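# Remove rear lens cap, place cap and lens on table

## Task

Pull the rear cap off the lens, leave the cap resting on the table, and put the lens down on the table as well.

## Robot and tools

Robot: two six-joint arms with parallel grippers, left_arm and right_arm. Bases in the scene frame: left_arm at (-0.043, +0.308, 0) m, right_arm at (+0.044, -0.310, 0) m, both turned only slightly about z. Scene frame: origin at table height midway between the nominal bases, +z up, +x forward over the table, left_arm on the +y side. Arm names do not match image left/right. A camera stand sits behind the arms.

Rows. Every arm command is one row of 14 numbers covering both arms, even if only one moves: left_arm waist, shoulder, elbow, wrist pitch, wrist yaw, wrist roll, gripper opening, then the same seven for right_arm. Joint numbers are absolute target angles in radians, in the same convention the Joint positions line prints. Stated ranges per arm: waist -2.880..2.880, shoulder 0.000..3.142, elbow 0.000..3.019, wrist pitch -1.693..1.571, wrist yaw -1.571..1.571, wrist roll -2.094..2.094. Wrist yaw runs opposite to the URDF sign on both arms (a URDF angle of 1.2 appears as about -1.2). Real joint ends may sit up to 0.084 rad from the stated ones; a target beyond that margin and further out than the current angle is refused, and a target past the real end is clipped, sometimes reported as joint sent to its limit. Opening is an absolute command from -1 (closed) to +1 (fully open); between those it drives the fingers to where grip_measured reads that value. To leave a gripper unchanged, resend its current command; 0 is itself a command (half open).

Tools.
execute_actions(actions, cameras): actions is a list of actions; each action is a table of up to 15 rows, each row one 1/30 s control step; a short table repeats its last row to fill 15 steps. An empty list just reports state and images.
move(target, speed, blend, opening_speed, blocking, cameras): target is one 14-number row, or a list of up to 15 rows visited in order, all within 10 s. Joints interpolate together, so the gripper traces a curve; there is no obstacle or arm-to-arm avoidance. speed is rad/s for the joint with the longest travel (0.01 to 12.57, default 0.5), one value or one per target. blend (rad) rounds corners at intermediate targets; 0 means stop at each. opening_speed (0.2 or more, scale units per second) ramps the gripper command; use it slowly when closing on fragile items. Gripper changes in the first row start at once; changes in later rows apply after arrival and rest. blocking=false returns after about 0.5 s while motion continues; a new move replaces the running one. The result adds a move: line such as done, off_target (resting more than 0.035 rad from target), moving, held or fault, plus limits=held if steps were withheld. done does not mean nothing is touched.
wait(seconds): 0 to 10 s, arms hold their last command; a running move continues.
stop(): brakes a running move; faster moves need more room.
zoom_image(camera, region): region [x0, y0, x1, y1] in pixels of that camera's latest image, at most 504 by 504; camera is cam_high, cam_low, cam_left_wrist or cam_right_wrist.
read_manual(section): licence texts only; no motion.
finished_scene(scene): ends the current scene, giving its number; irreversible, so only call it once cap and lens both rest on the table.

Results. end_effector_position (m) and end_effector_quat_wxyz are in each arm's own base frame, and can be off by a few cm. The point reported is between the finger pads, about 1 cm behind the tips; fingers point along the gripper +z and open along its y. Joint positions and Joint velocities list each arm's six joints (rad, rad/s) then finger gap (m; 0.094 fully open). Joint targets shows what the joints are currently being driven to; resend it to hold still. Tool commands shows gripper commands. grip_measured uses the opening scale; empty it may read a bit wide, and on a squeezed hard part slightly narrower than the part. It tracks your command until force limit, so it does not reveal first contact; about 0.05 below the touch reading (more for small or round parts) the grip is at full force, roughly 50 to 64 N per pad. Release by commanding well above grip_measured. Joint torques include gravity, have per-arm offsets, and items 3 and 4 wrap at ±28 N m. A joint command not followed line means the clearance check altered targets. Velocities reading within noise means the arm is still. Cameras: cam_high, cam_low (fixed, scene frame) and the two wrist cameras, all 896x504.

Motion limits: per step each joint target is kept within a lead of its measured angle (0.716 waist and shoulder, 0.645 elbow, 0.69 wrist pitch, 1.84 wrist yaw, 3.24 wrist roll), and an arm's step is scaled back if it would move the gripper over 110 mm. Tiny changes may not start. The robot keeps running while you think.

Avoid: dropping the cap or lens, releasing a part while it moves, fast impacts or strong pushes, and hitting the table, stand or each other; contact between the arms, including one gripper squeezing the other's fingers, can fail the task. Anything left off the table fails it. Holding loads, stretching out, or straining against unreachable poses heats motors; a MOTOR HOT line appears near 85 °C and at 100 °C that arm goes limp for 30 s or more. Objects may be nudged by occasional disturbances.

Each tool is called after "Emit:" as name([rows], argument=value, ...), one row to a line, values as JSON.

## Session

Emit:
execute_actions(actions=[])

Scene clock: 0.00 s.
left_arm: end_effector_position=(+0.2610, -0.3546, +0.2430) grip_measured=+1.000 end_effector_quat_wxyz=(-0.027, -0.474, +0.877, +0.075) | right_arm: end_effector_position=(+0.2120, +0.0960, +0.1624) grip_measured=+1.000 end_effector_quat_wxyz=(+0.233, +0.149, +0.955, +0.112)
Joint positions: left_arm=[-0.923 1.592 1.54 -1.676 -0.031 -1.912 0.094] | right_arm=[0.506 0.527 0.522 -1.052 -0.105 0.787 0.094]
Joint velocities: within noise
Joint torques (N m): no reading
Heat: left arm: hottest wrist roll 31 °C; right arm: hottest elbow 37 °C.
Joint targets: left_arm=[-0.923 1.593 1.564 -1.676 -0.031 -1.912] | right_arm=[0.506 0.528 0.554 -1.049 -0.105 0.787]
Tool commands: left_gripper/opening=+1.0 right_gripper/opening=+1.0

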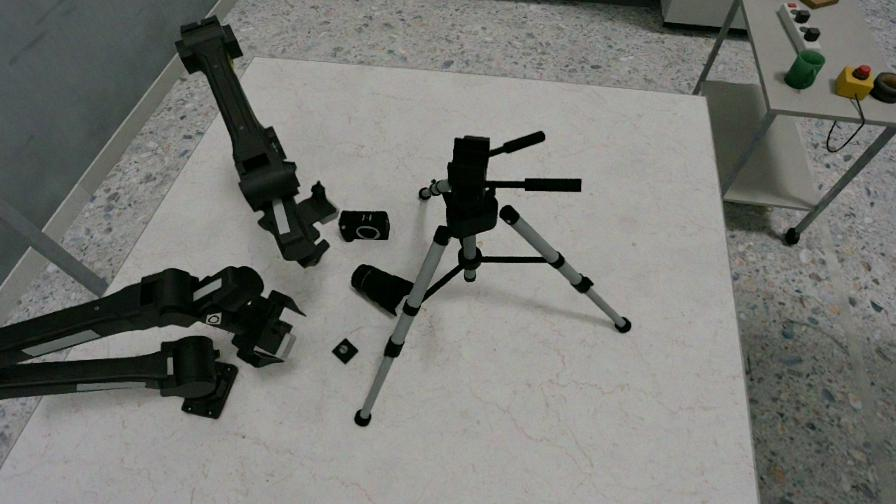

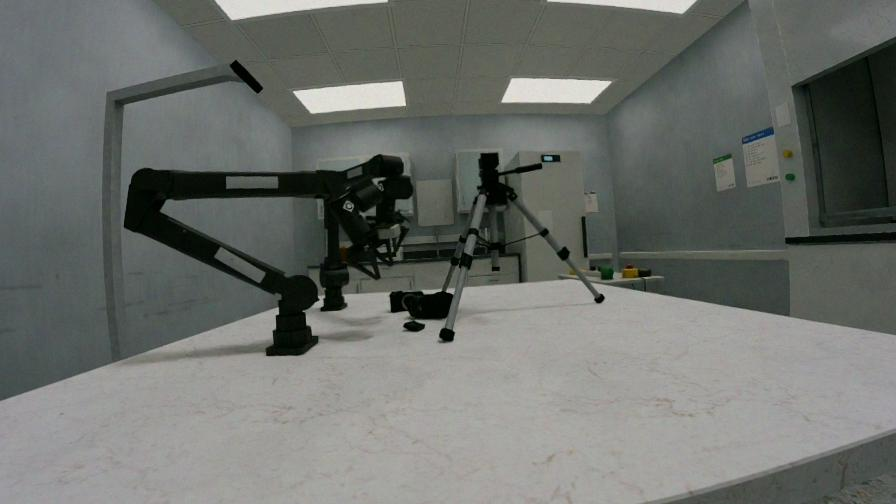

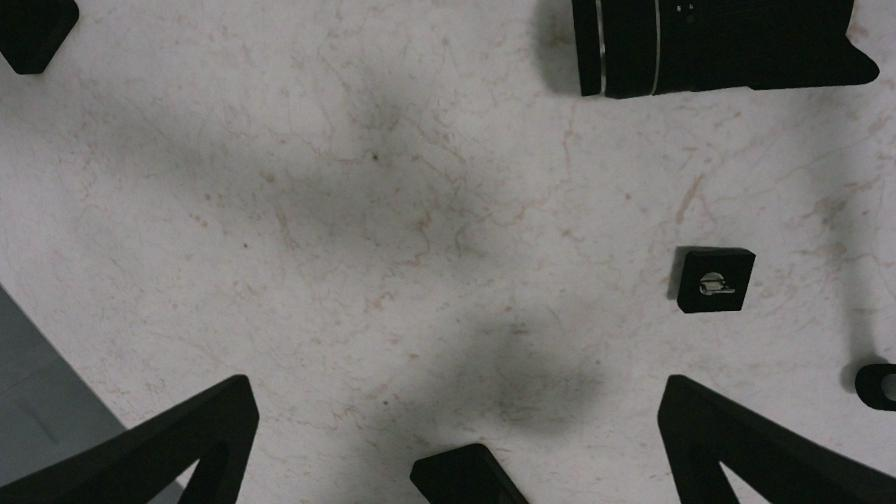

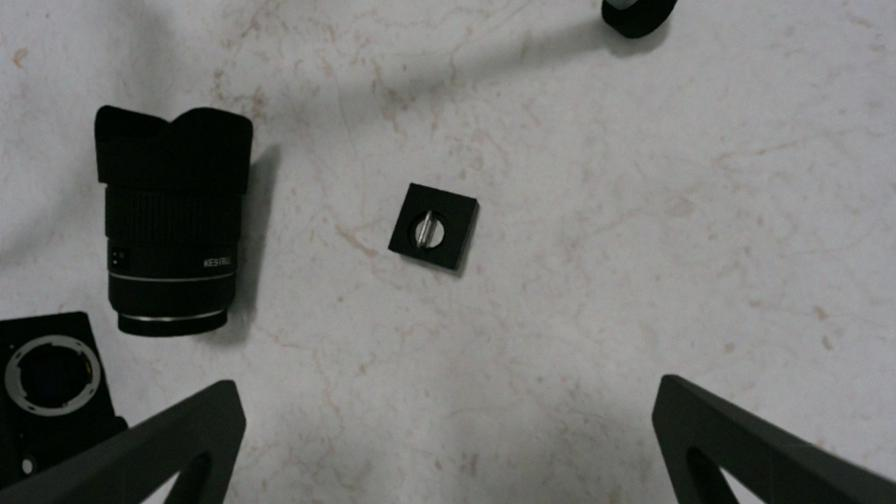

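Emit:
zoom_image(camera="cam_right_wrist", region=[60, 80, 300, 360])

Emit:
zoom_image(camera="cam_left_wrist", region=[500, 0, 896, 320])

Emit:
zoom_image(camera="cam_high", region=[240, 170, 520, 440])

Emit:
zoom_image(camera="cam_low", region=[330, 230, 530, 350])

Scaled by 1.800.

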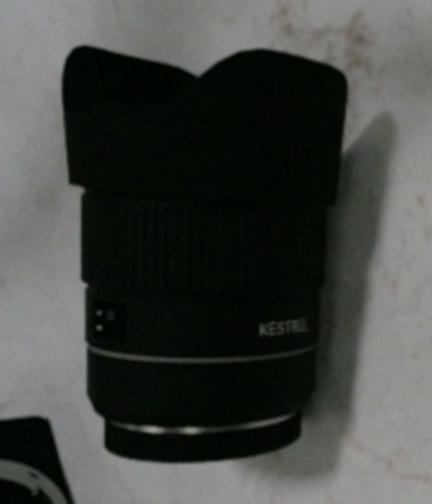

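Scaled by 1.273.

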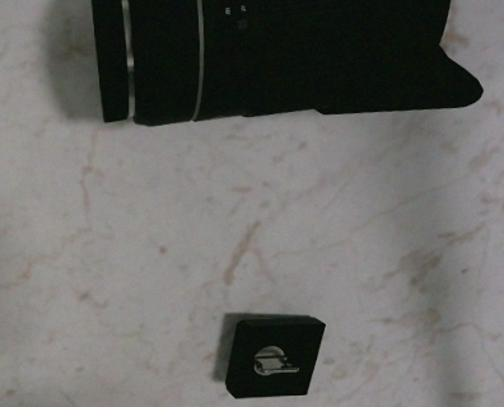

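Scaled by 1.800.

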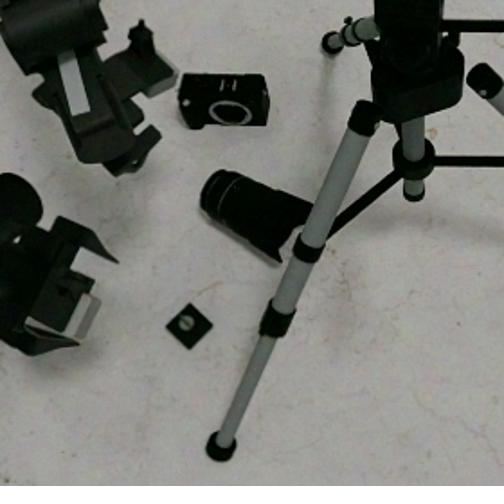

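Scaled by 2.520.

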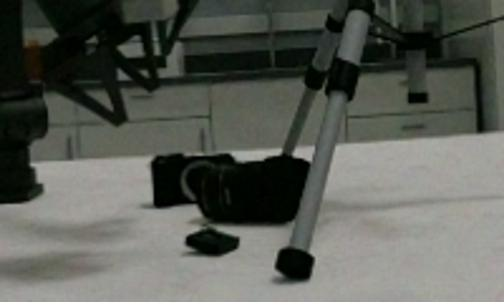

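Emit:
move([
  [-0.2,0.978,0.325,0.653,1.09,0.8,1,0.506,0.527,0.522,-1.052,-0.105,0.787,1],
  [-0.2,0.978,0.325,0.653,1.09,0.8,1,0.738,1.521,1.217,-1.267,0,0.983,1],
], speed=[1.0,0.7], blend=[0.1,0])

Scene clock: 285.37 s.
left_arm: end_effector_position=(+0.3512, +0.0822, +0.2460) grip_measured=+1.000 end_effector_quat_wxyz=(+0.467, -0.023, +0.711, +0.526) | right_arm: end_effector_position=(+0.3077, +0.2762, +0.1255) grip_measured=+1.000 end_effector_quat_wxyz=(-0.018, +0.119, +0.992, -0.023)
Joint positions: left_arm=[-0.21 0.986 0.327 0.635 1.086 0.792 0.094] | right_arm=[0.734 1.524 1.152 -1.256 -0.003 0.973 0.094]
Joint velocities: within noise
Joint torques (N m): left_arm=[-0.44 -4.42 7.8 2.63 0.33 0.04] | right_arm=[1.26 -12.45 12.51 -0.21 0.14 0.12]
Heat: left arm: hottest elbow 39 °C; right arm: hottest elbow 48 °C.
Joint targets: left_arm=[-0.200 0.978 0.325 0.653 1.090 0.800] | right_arm=[0.738 1.521 1.217 -1.267 0.000 0.983]
move: off_target (right_arm); right_arm: the elbow is farthest, 0.065 rad from its target

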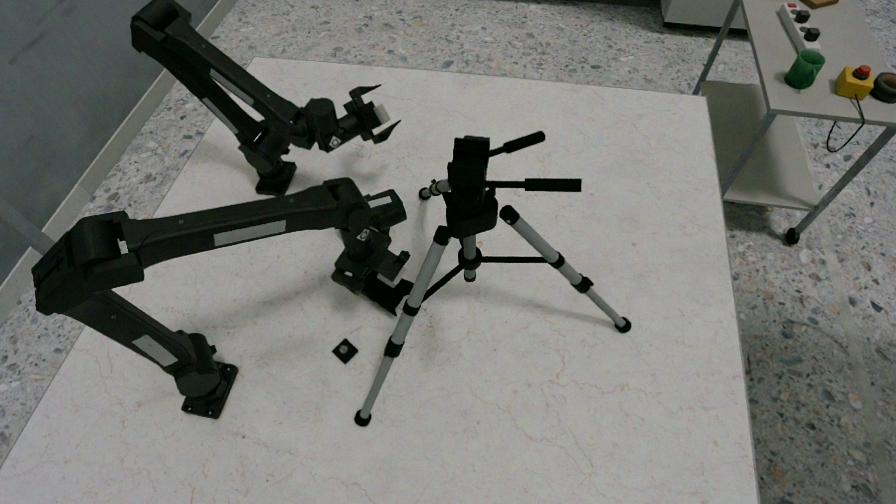

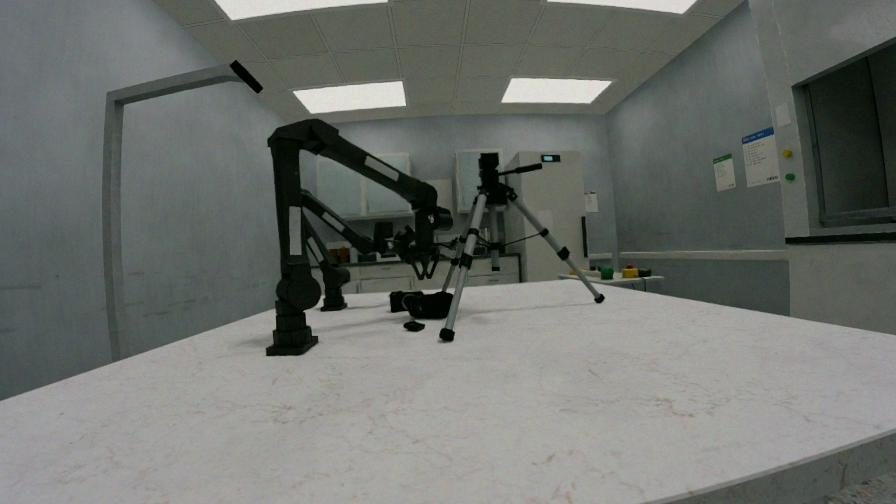

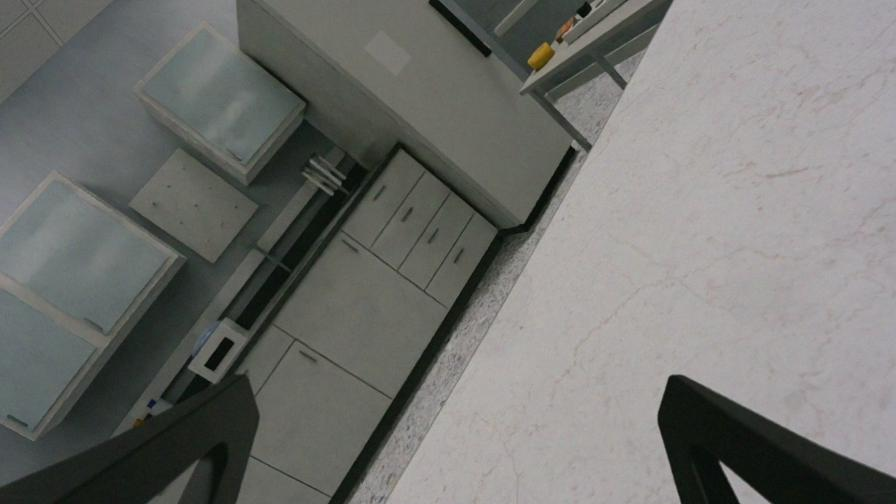

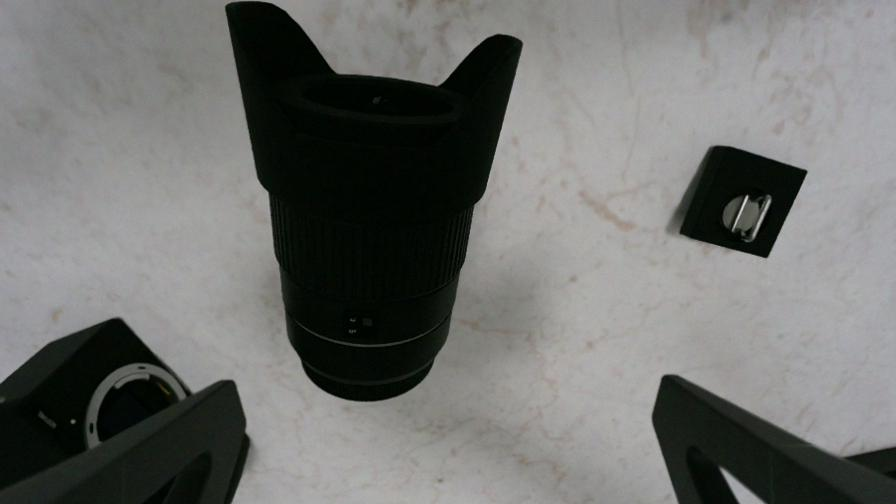

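Emit:
move(target=[-0.2,0.978,0.325,0.653,1.09,0.8,1,0.746,1.533,1.27,-1.242,0,1.078,1])

Scene clock: 337.87 s.
left_arm: end_effector_position=(+0.3512, +0.0822, +0.2460) grip_measured=+1.000 end_effector_quat_wxyz=(+0.467, -0.023, +0.711, +0.526) | right_arm: end_effector_position=(+0.3217, +0.2917, +0.1445) grip_measured=+1.000 end_effector_quat_wxyz=(+0.001, +0.164, +0.987, -0.002)
Joint positions: left_arm=[-0.21 0.986 0.327 0.635 1.086 0.792 0.094] | right_arm=[0.739 1.524 1.206 -1.254 -0.003 1.068 0.094]
Joint velocities: within noise
Joint torques (N m): left_arm=[-0.5 -4.48 7.79 2.62 0.34 0.01] | right_arm=[1.08 -13.1 12.82 0.8 0.11 0.17]
Heat: left arm: hottest elbow 38 °C; right arm: hottest elbow 49 °C.
Joint targets: left_arm=[-0.200 0.978 0.325 0.653 1.090 0.800] | right_arm=[0.746 1.533 1.270 -1.242 0.000 1.078]
move: off_target (right_arm); right_arm: the elbow is farthest, 0.064 rad from its target

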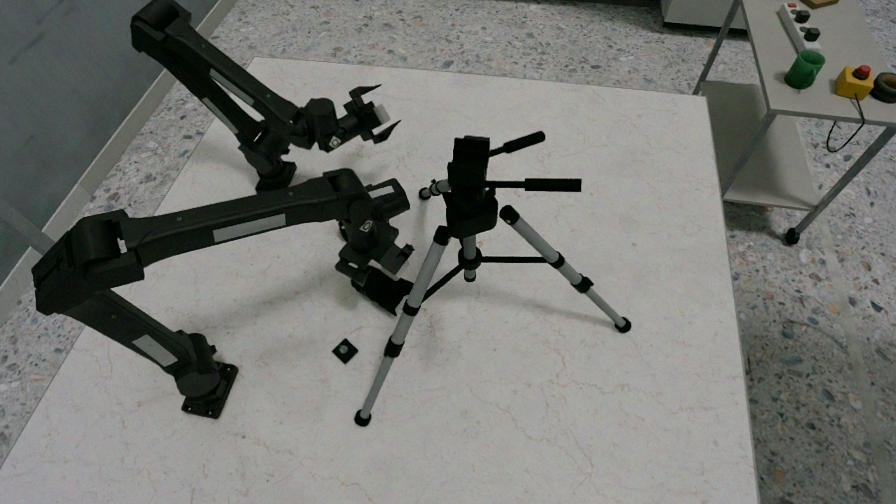

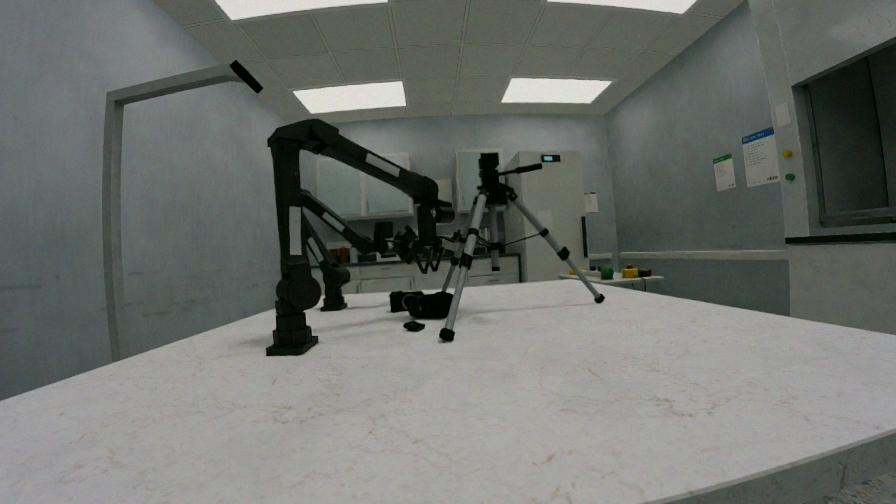

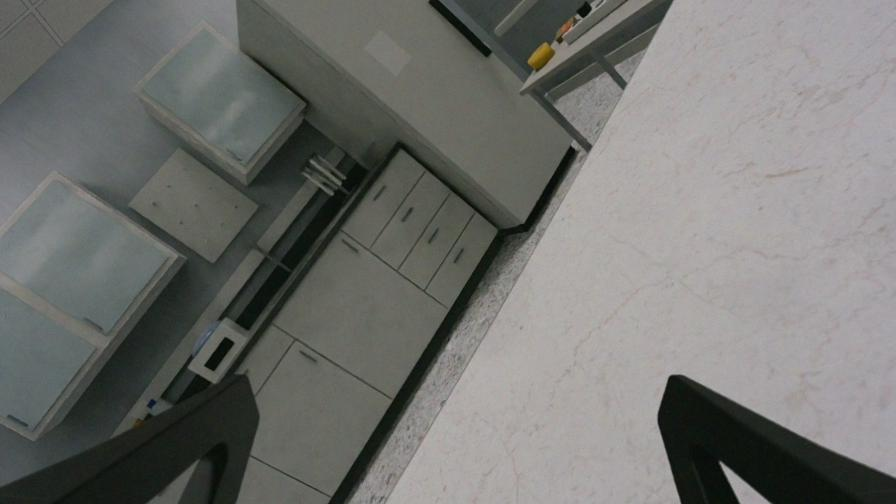

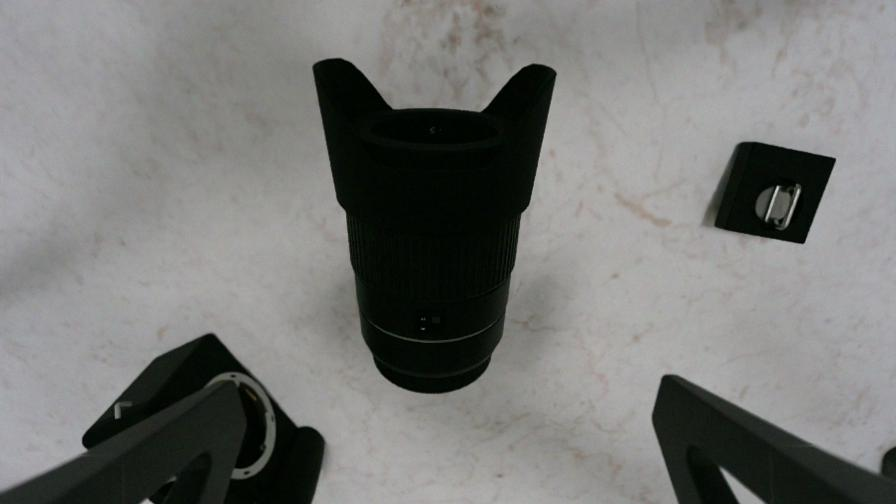

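Emit:
move(target=[-0.2,0.978,0.325,0.653,1.09,0.8,1,0.755,1.672,1.117,-0.95,0,1.078,1], speed=0.25)

Scene clock: 351.37 s.
left_arm: end_effector_position=(+0.3512, +0.0822, +0.2460) grip_measured=+1.000 end_effector_quat_wxyz=(+0.467, -0.023, +0.711, +0.526) | right_arm: end_effector_position=(+0.3498, +0.3206, +0.0673) grip_measured=+1.000 end_effector_quat_wxyz=(+0.031, +0.161, +0.986, +0.032)
Joint positions: left_arm=[-0.21 0.986 0.327 0.635 1.086 0.792 0.094] | right_arm=[0.747 1.651 1.136 -0.966 -0.01 1.07 0.094]
Joint velocities: within noise
Joint torques (N m): left_arm=[-0.44 -4.48 7.83 2.62 0.33 0.02] | right_arm=[0.79 -12.92 6.16 0.92 0.37 0.1]
Heat: left arm: hottest elbow 38 °C; right arm: hottest elbow 50 °C.
Joint targets: left_arm=[-0.200 0.978 0.325 0.653 1.090 0.800] | right_arm=[0.755 1.672 1.117 -0.950 0.000 1.078]
move: done

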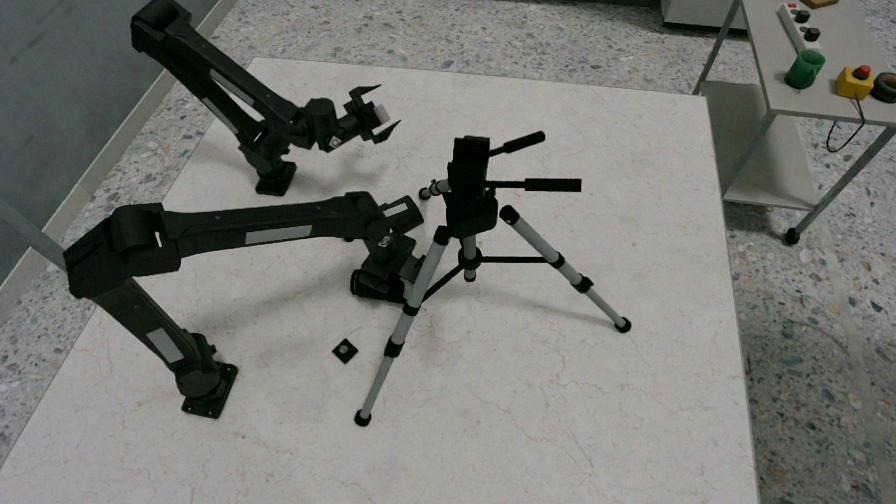

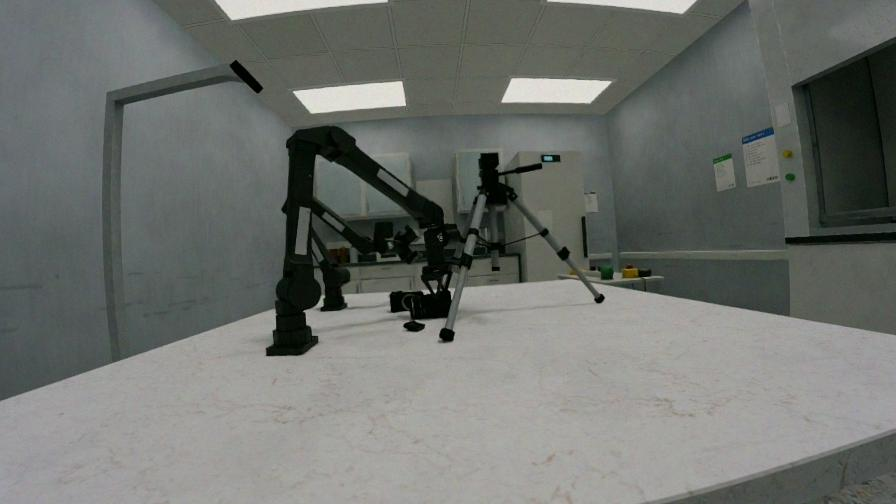

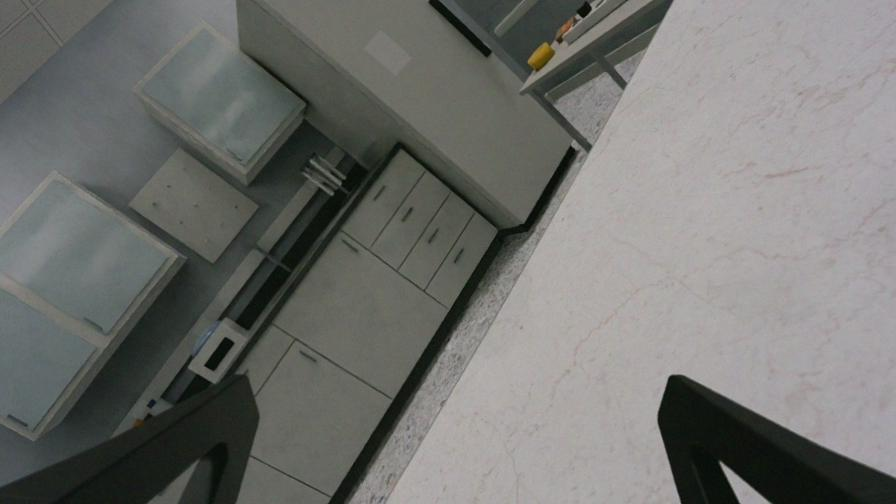

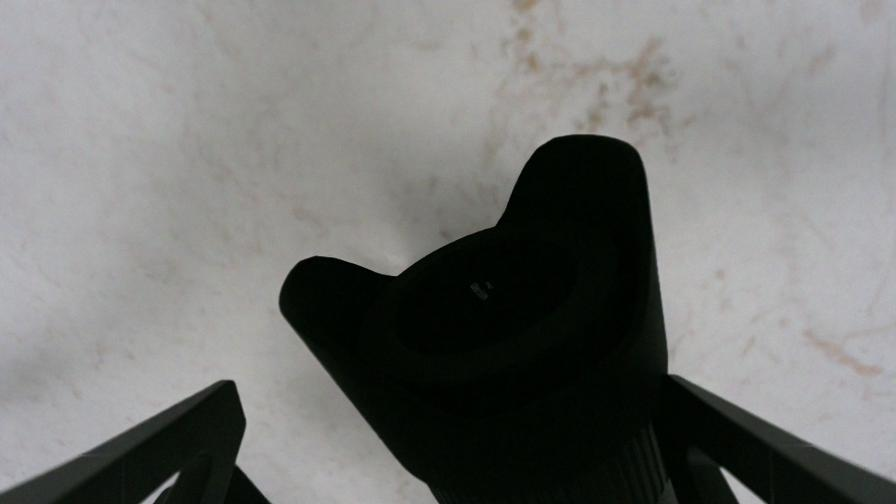

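Emit:
move(target=[-0.2,0.978,0.325,0.653,1.09,0.8,1,0.75,1.533,1.27,-1.242,0,1.078,1], cameras=["cam_right_wrist","cam_high"])

Scene clock: 366.33 s.
left_arm: end_effector_position=(+0.3512, +0.0822, +0.2460) grip_measured=+1.000 end_effector_quat_wxyz=(+0.467, -0.023, +0.711, +0.526) | right_arm: end_effector_position=(+0.3262, +0.3005, +0.1446) grip_measured=+1.000 end_effector_quat_wxyz=(+0.009, +0.161, +0.987, +0.008)
Joint positions: left_arm=[-0.21 0.986 0.327 0.635 1.086 0.792 0.094] | right_arm=[0.747 1.532 1.215 -1.231 -0.004 1.07 0.094]
Joint velocities: within noise
Joint torques (N m): left_arm=[-0.38 -4.54 7.72 2.63 0.32 0.03] | right_arm=[0.73 -13.04 12.11 -0.03 0.15 0.1]
Heat: left arm: hottest elbow 37 °C; right arm: hottest elbow 48 °C.
Joint targets: left_arm=[-0.200 0.978 0.325 0.653 1.090 0.800] | right_arm=[0.750 1.533 1.270 -1.242 0.000 1.078]
move: off_target (right_arm); right_arm: the elbow is farthest, 0.055 rad from its target
Images, in order (width x height): cam_high 896x504, cam_right_wrist 896x504.

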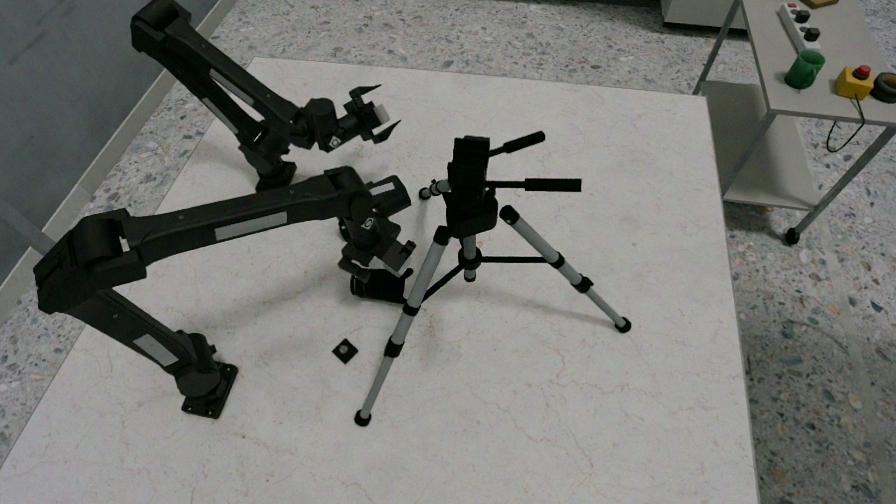

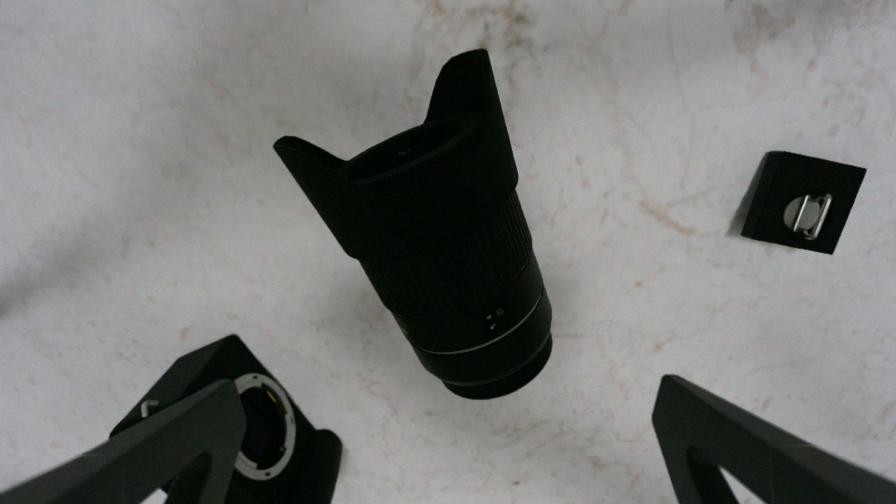

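Emit:
move(target=[-0.2,0.978,0.325,0.653,1.09,0.8,1,0.762,1.577,1.167,-1.18,0,0.712,1], cameras=["cam_right_wrist"])

Scene clock: 412.90 s.
left_arm: end_effector_position=(+0.3512, +0.0822, +0.2460) grip_measured=+1.000 end_effector_quat_wxyz=(+0.467, -0.023, +0.711, +0.526) | right_arm: end_effector_position=(+0.3201, +0.2999, +0.1140) grip_measured=+1.000 end_effector_quat_wxyz=(-0.005, -0.016, +1.000, -0.007)
Joint positions: left_arm=[-0.21 0.986 0.327 0.635 1.086 0.792 0.094] | right_arm=[0.755 1.573 1.177 -1.193 -0.003 0.722 0.094]
Joint velocities: within noise
Joint torques (N m): left_arm=[-0.56 -4.48 7.77 2.69 0.33 0.02] | right_arm=[0.79 -12.81 6.94 0.66 0.13 -0.03]
Heat: left arm: hottest elbow 37 °C; right arm: hottest elbow 52 °C.
Joint targets: left_arm=[-0.200 0.978 0.325 0.653 1.090 0.800] | right_arm=[0.762 1.577 1.167 -1.180 0.000 0.712]
move: done
Images, in order (width x height): cam_right_wrist 896x504.

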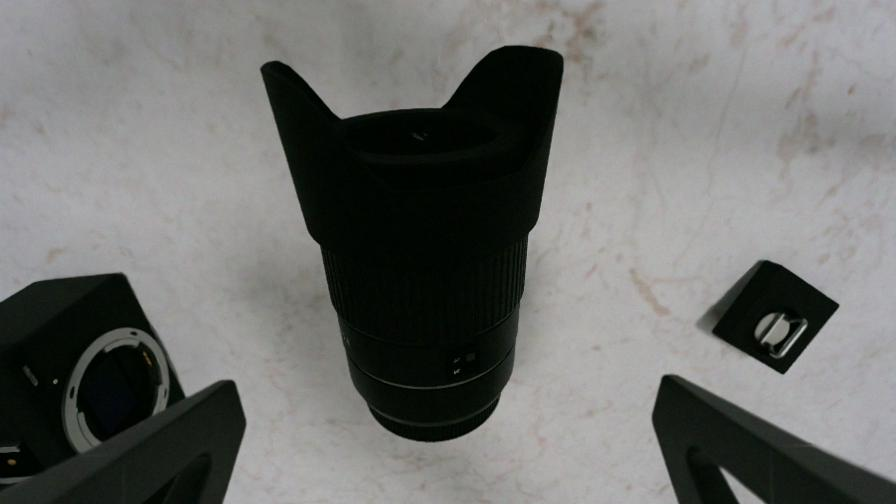

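Emit:
move([
  [-0.2,0.978,0.325,0.653,1.09,0.8,1,0.768,1.618,1.114,-1.075,0,0.695,1],
  [-0.2,0.978,0.325,0.653,1.09,0.8,1,0.768,1.676,1.062,-0.964,0,0.695,1],
], speed=0.25, blend=0.03, cameras=["cam_right_wrist","cam_high"])

Scene clock: 430.53 s.
left_arm: end_effector_position=(+0.3512, +0.0822, +0.2460) grip_measured=+1.000 end_effector_quat_wxyz=(+0.467, -0.023, +0.711, +0.526) | right_arm: end_effector_position=(+0.3201, +0.3034, +0.0365) grip_measured=+1.000 end_effector_quat_wxyz=(-0.001, -0.028, +1.000, -0.004)
Joint positions: left_arm=[-0.21 0.986 0.327 0.635 1.086 0.792 0.094] | right_arm=[0.761 1.672 1.071 -0.977 -0.003 0.705 0.094]
Joint velocities: within noise
Joint torques (N m): left_arm=[-0.56 -4.54 7.77 2.67 0.33 0.03] | right_arm=[0.32 -13.57 6.37 0.61 0.21 -0.03]
Heat: left arm: hottest elbow 37 °C; right arm: hottest elbow 49 °C.
Joint targets: left_arm=[-0.200 0.978 0.325 0.653 1.090 0.800] | right_arm=[0.768 1.676 1.062 -0.964 0.000 0.695]
move: done
Images, in order (width x height): cam_high 896x504, cam_right_wrist 896x504.

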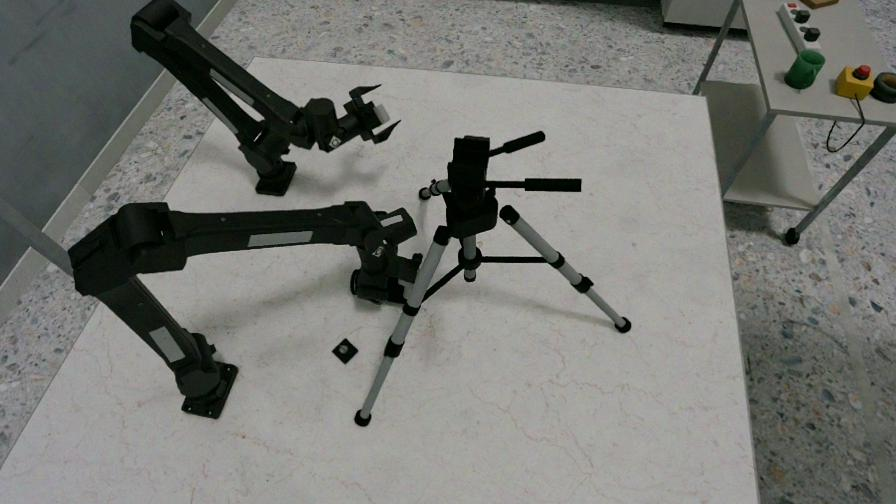

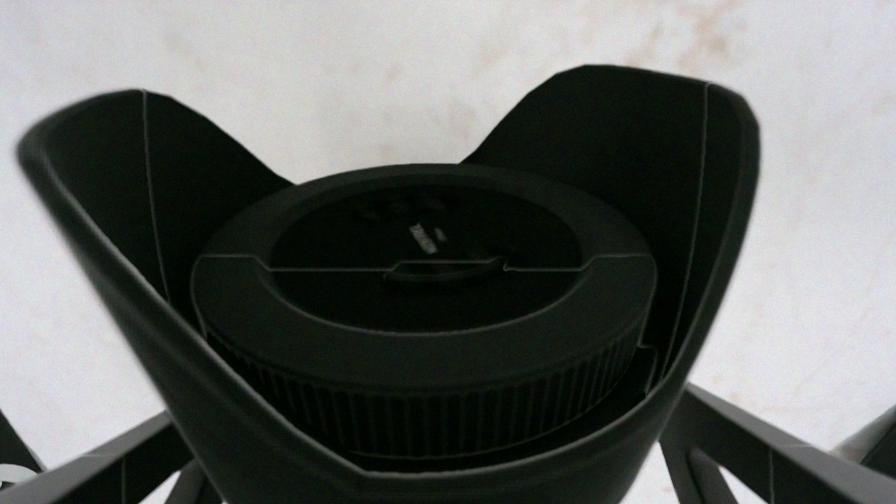

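Emit:
move(target=[-0.2,0.978,0.325,0.653,1.09,0.8,1,0.768,1.676,1.062,-0.964,0,0.695,0.25], opening_speed=0.6, cameras=["cam_right_wrist"])

Scene clock: 439.77 s.
left_arm: end_effector_position=(+0.3512, +0.0822, +0.2460) grip_measured=+1.000 end_effector_quat_wxyz=(+0.467, -0.023, +0.711, +0.526) | right_arm: end_effector_position=(+0.3201, +0.3041, +0.0365) grip_measured=+0.538 end_effector_quat_wxyz=(-0.001, -0.029, +1.000, -0.003)
Joint positions: left_arm=[-0.21 0.986 0.327 0.635 1.086 0.792 0.094] | right_arm=[0.762 1.672 1.071 -0.975 -0.003 0.705 0.072]
Joint velocities: within noise
Joint torques (N m): left_arm=[-0.38 -4.48 7.79 2.56 0.32 0.03] | right_arm=[1.08 -13.63 6.31 0.73 0.1 -0.07]
Heat: left arm: hottest elbow 37 °C; right arm: hottest elbow 47 °C.
Joint targets: left_arm=[-0.200 0.978 0.325 0.653 1.090 0.800] | right_arm=[0.768 1.676 1.062 -0.964 0.000 0.695]
move: done
Images, in order (width x height): cam_right_wrist 896x504.

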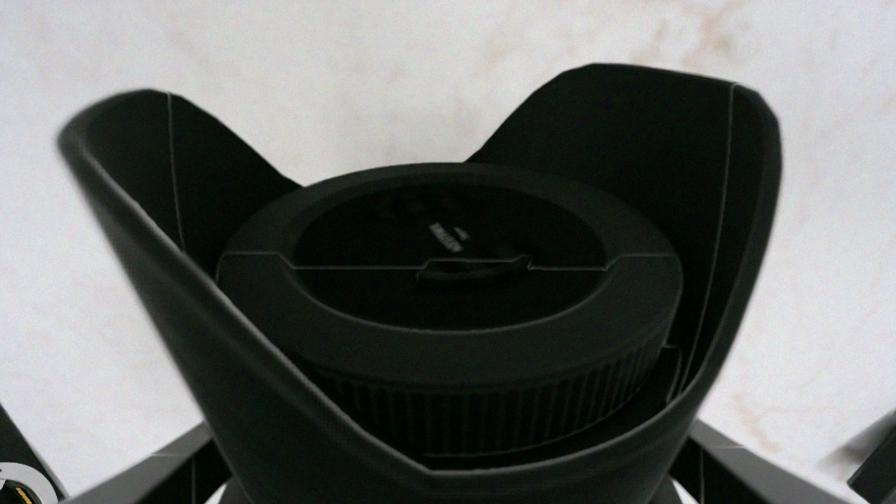

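Emit:
move([
  [-0.2,0.978,0.325,0.653,1.09,0.8,1,0.766,1.613,1.18,-1.09,0,0.695,0.25],
  [-0.2,0.978,0.325,0.653,1.09,0.8,1,0.766,1.501,1.44,-1.463,0,1.0,0.25],
], speed=0.5, blend=0.05)

Scene clock: 465.97 s.
left_arm: end_effector_position=(+0.3512, +0.0822, +0.2460) grip_measured=+1.000 end_effector_quat_wxyz=(+0.467, -0.023, +0.711, +0.526) | right_arm: end_effector_position=(+0.3138, +0.2980, +0.1871) grip_measured=+0.538 end_effector_quat_wxyz=(-0.024, +0.114, +0.993, -0.032)
Joint positions: left_arm=[-0.21 0.986 0.327 0.635 1.086 0.792 0.094] | right_arm=[0.762 1.541 1.338 -1.448 -0.003 0.99 0.072]
Joint velocities: within noise
Joint torques (N m): left_arm=[-0.44 -4.42 7.77 2.65 0.34 0.04] | right_arm=[0.32 -15.62 15.56 -0.57 0.13 0.23]
Heat: left arm: hottest elbow 37 °C; right arm: hottest elbow 45 °C.
Joint targets: left_arm=[-0.200 0.978 0.325 0.653 1.090 0.800] | right_arm=[0.766 1.501 1.440 -1.463 0.000 1.000]
move: off_target (right_arm); right_arm: the elbow is farthest, 0.102 rad from its target

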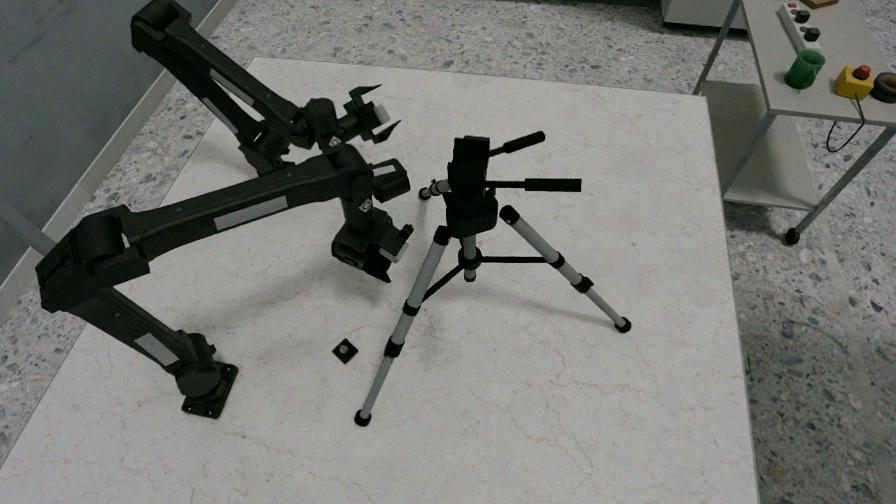

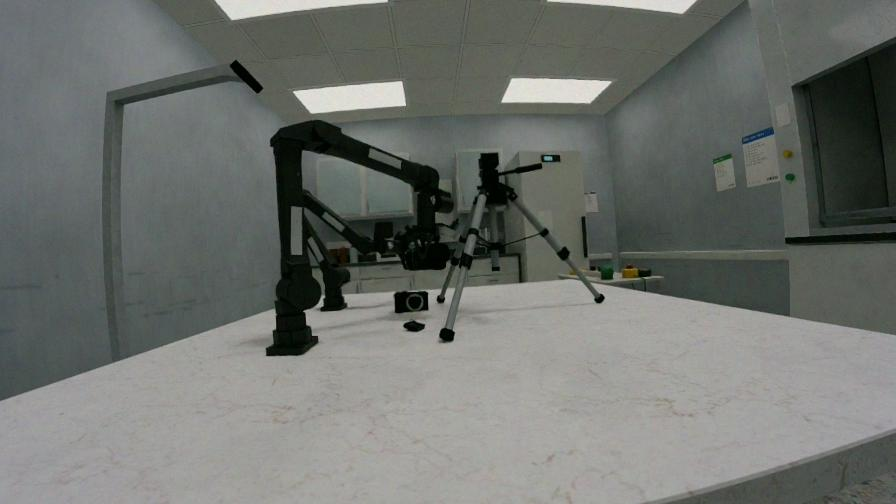

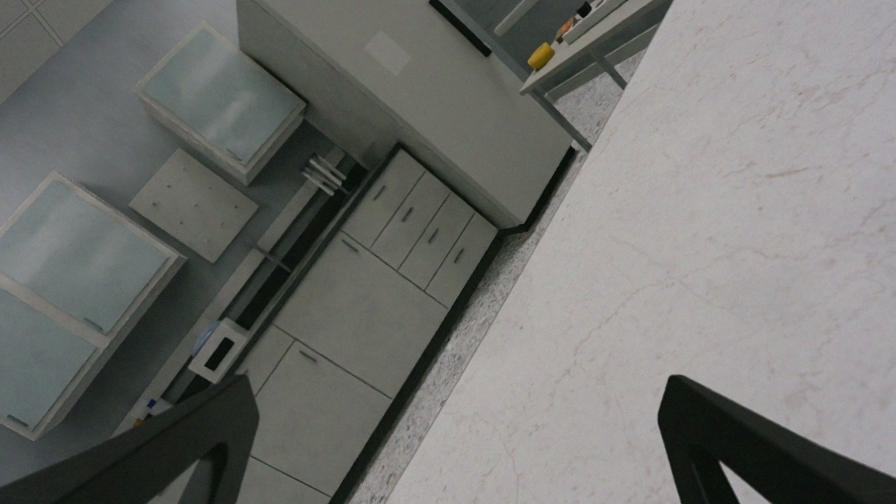

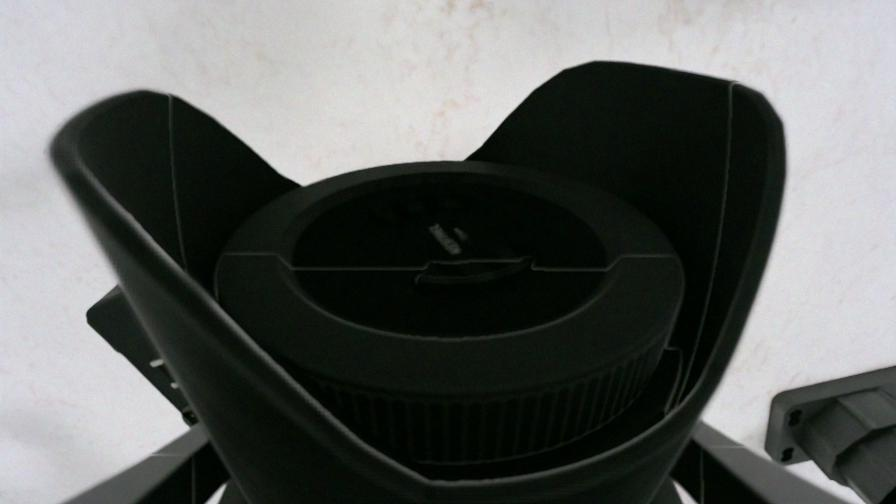

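Emit:
move([
  [-1.27,1.249,0.24,1.019,1.017,0.9,1,0.766,1.501,1.44,-1.383,0,1.0,0.25],
], speed=0.6)

Scene clock: 497.27 s.
left_arm: end_effector_position=(+0.2434, -0.2743, +0.1908) grip_measured=+1.000 end_effector_quat_wxyz=(+0.671, +0.377, +0.597, +0.225) | right_arm: end_effector_position=(+0.3238, +0.3075, +0.1863) grip_measured=+0.538 end_effector_quat_wxyz=(-0.007, +0.114, +0.993, -0.010)
Joint positions: left_arm=[-1.26 1.239 0.243 1.001 1.02 0.891 0.094] | right_arm=[0.762 1.541 1.338 -1.393 -0.003 0.991 0.072]
Joint velocities: within noise
Joint torques (N m): left_arm=[-1.96 -4.48 5.59 2.67 0.02 0.04] | right_arm=[0.15 -16.38 15.66 0.46 0.09 0.11]
Heat: left arm: hottest elbow 37 °C; right arm: hottest elbow 57 °C.
Joint targets: left_arm=[-1.270 1.249 0.240 1.019 1.017 0.900] | right_arm=[0.766 1.501 1.440 -1.383 0.000 1.000]
move: off_target (right_arm); right_arm: the elbow is farthest, 0.102 rad from its target

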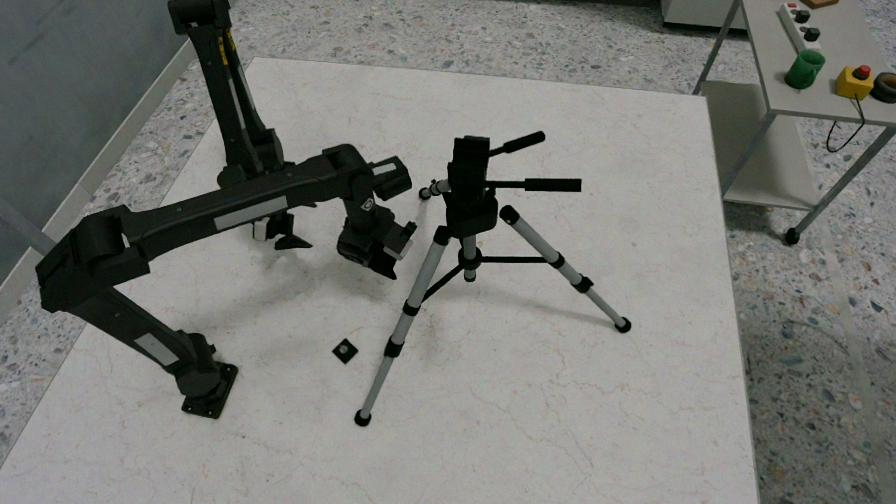

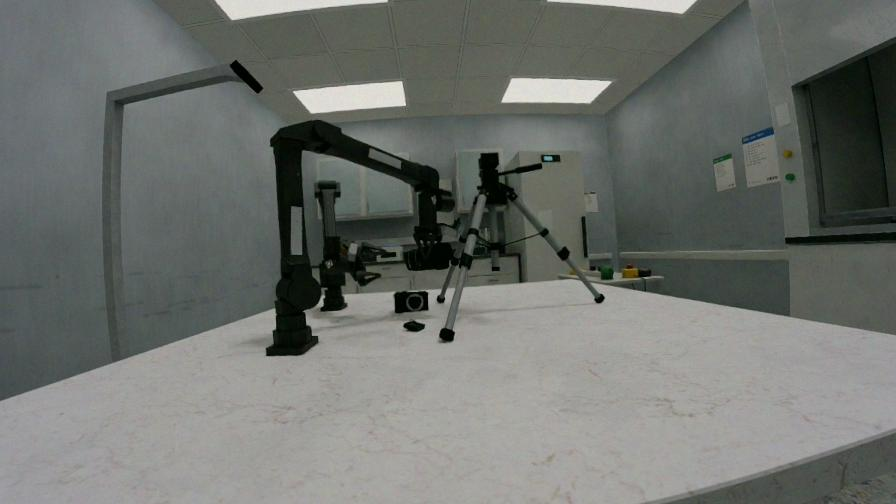

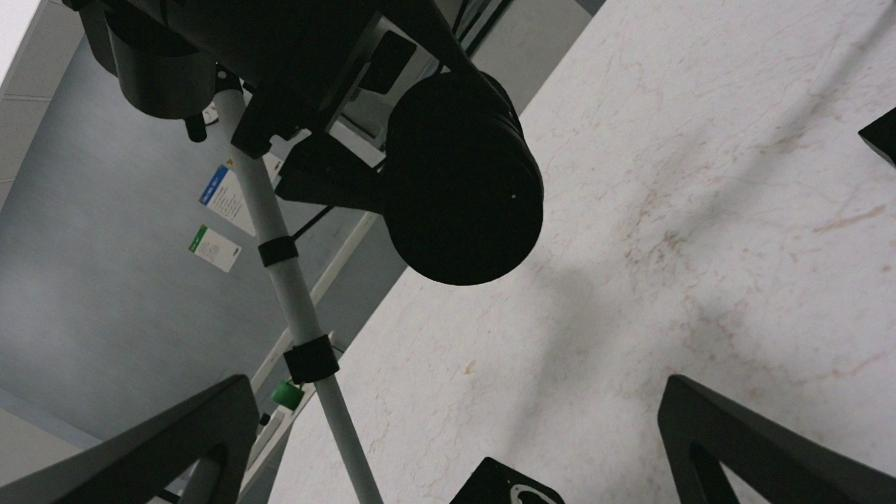

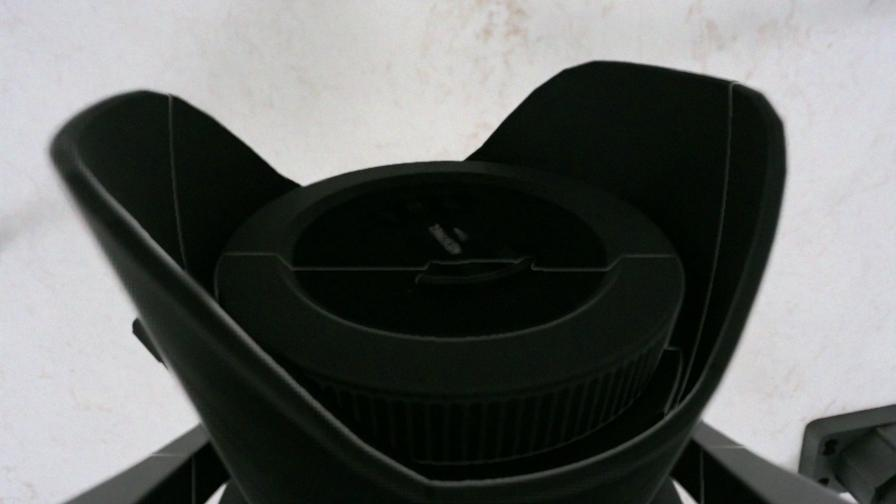

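Emit:
zoom_image(camera="cam_left_wrist", region=[340, 40, 600, 310])

Scaled by 1.867.

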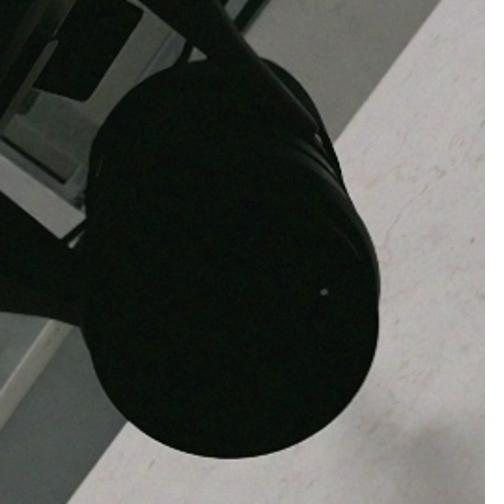

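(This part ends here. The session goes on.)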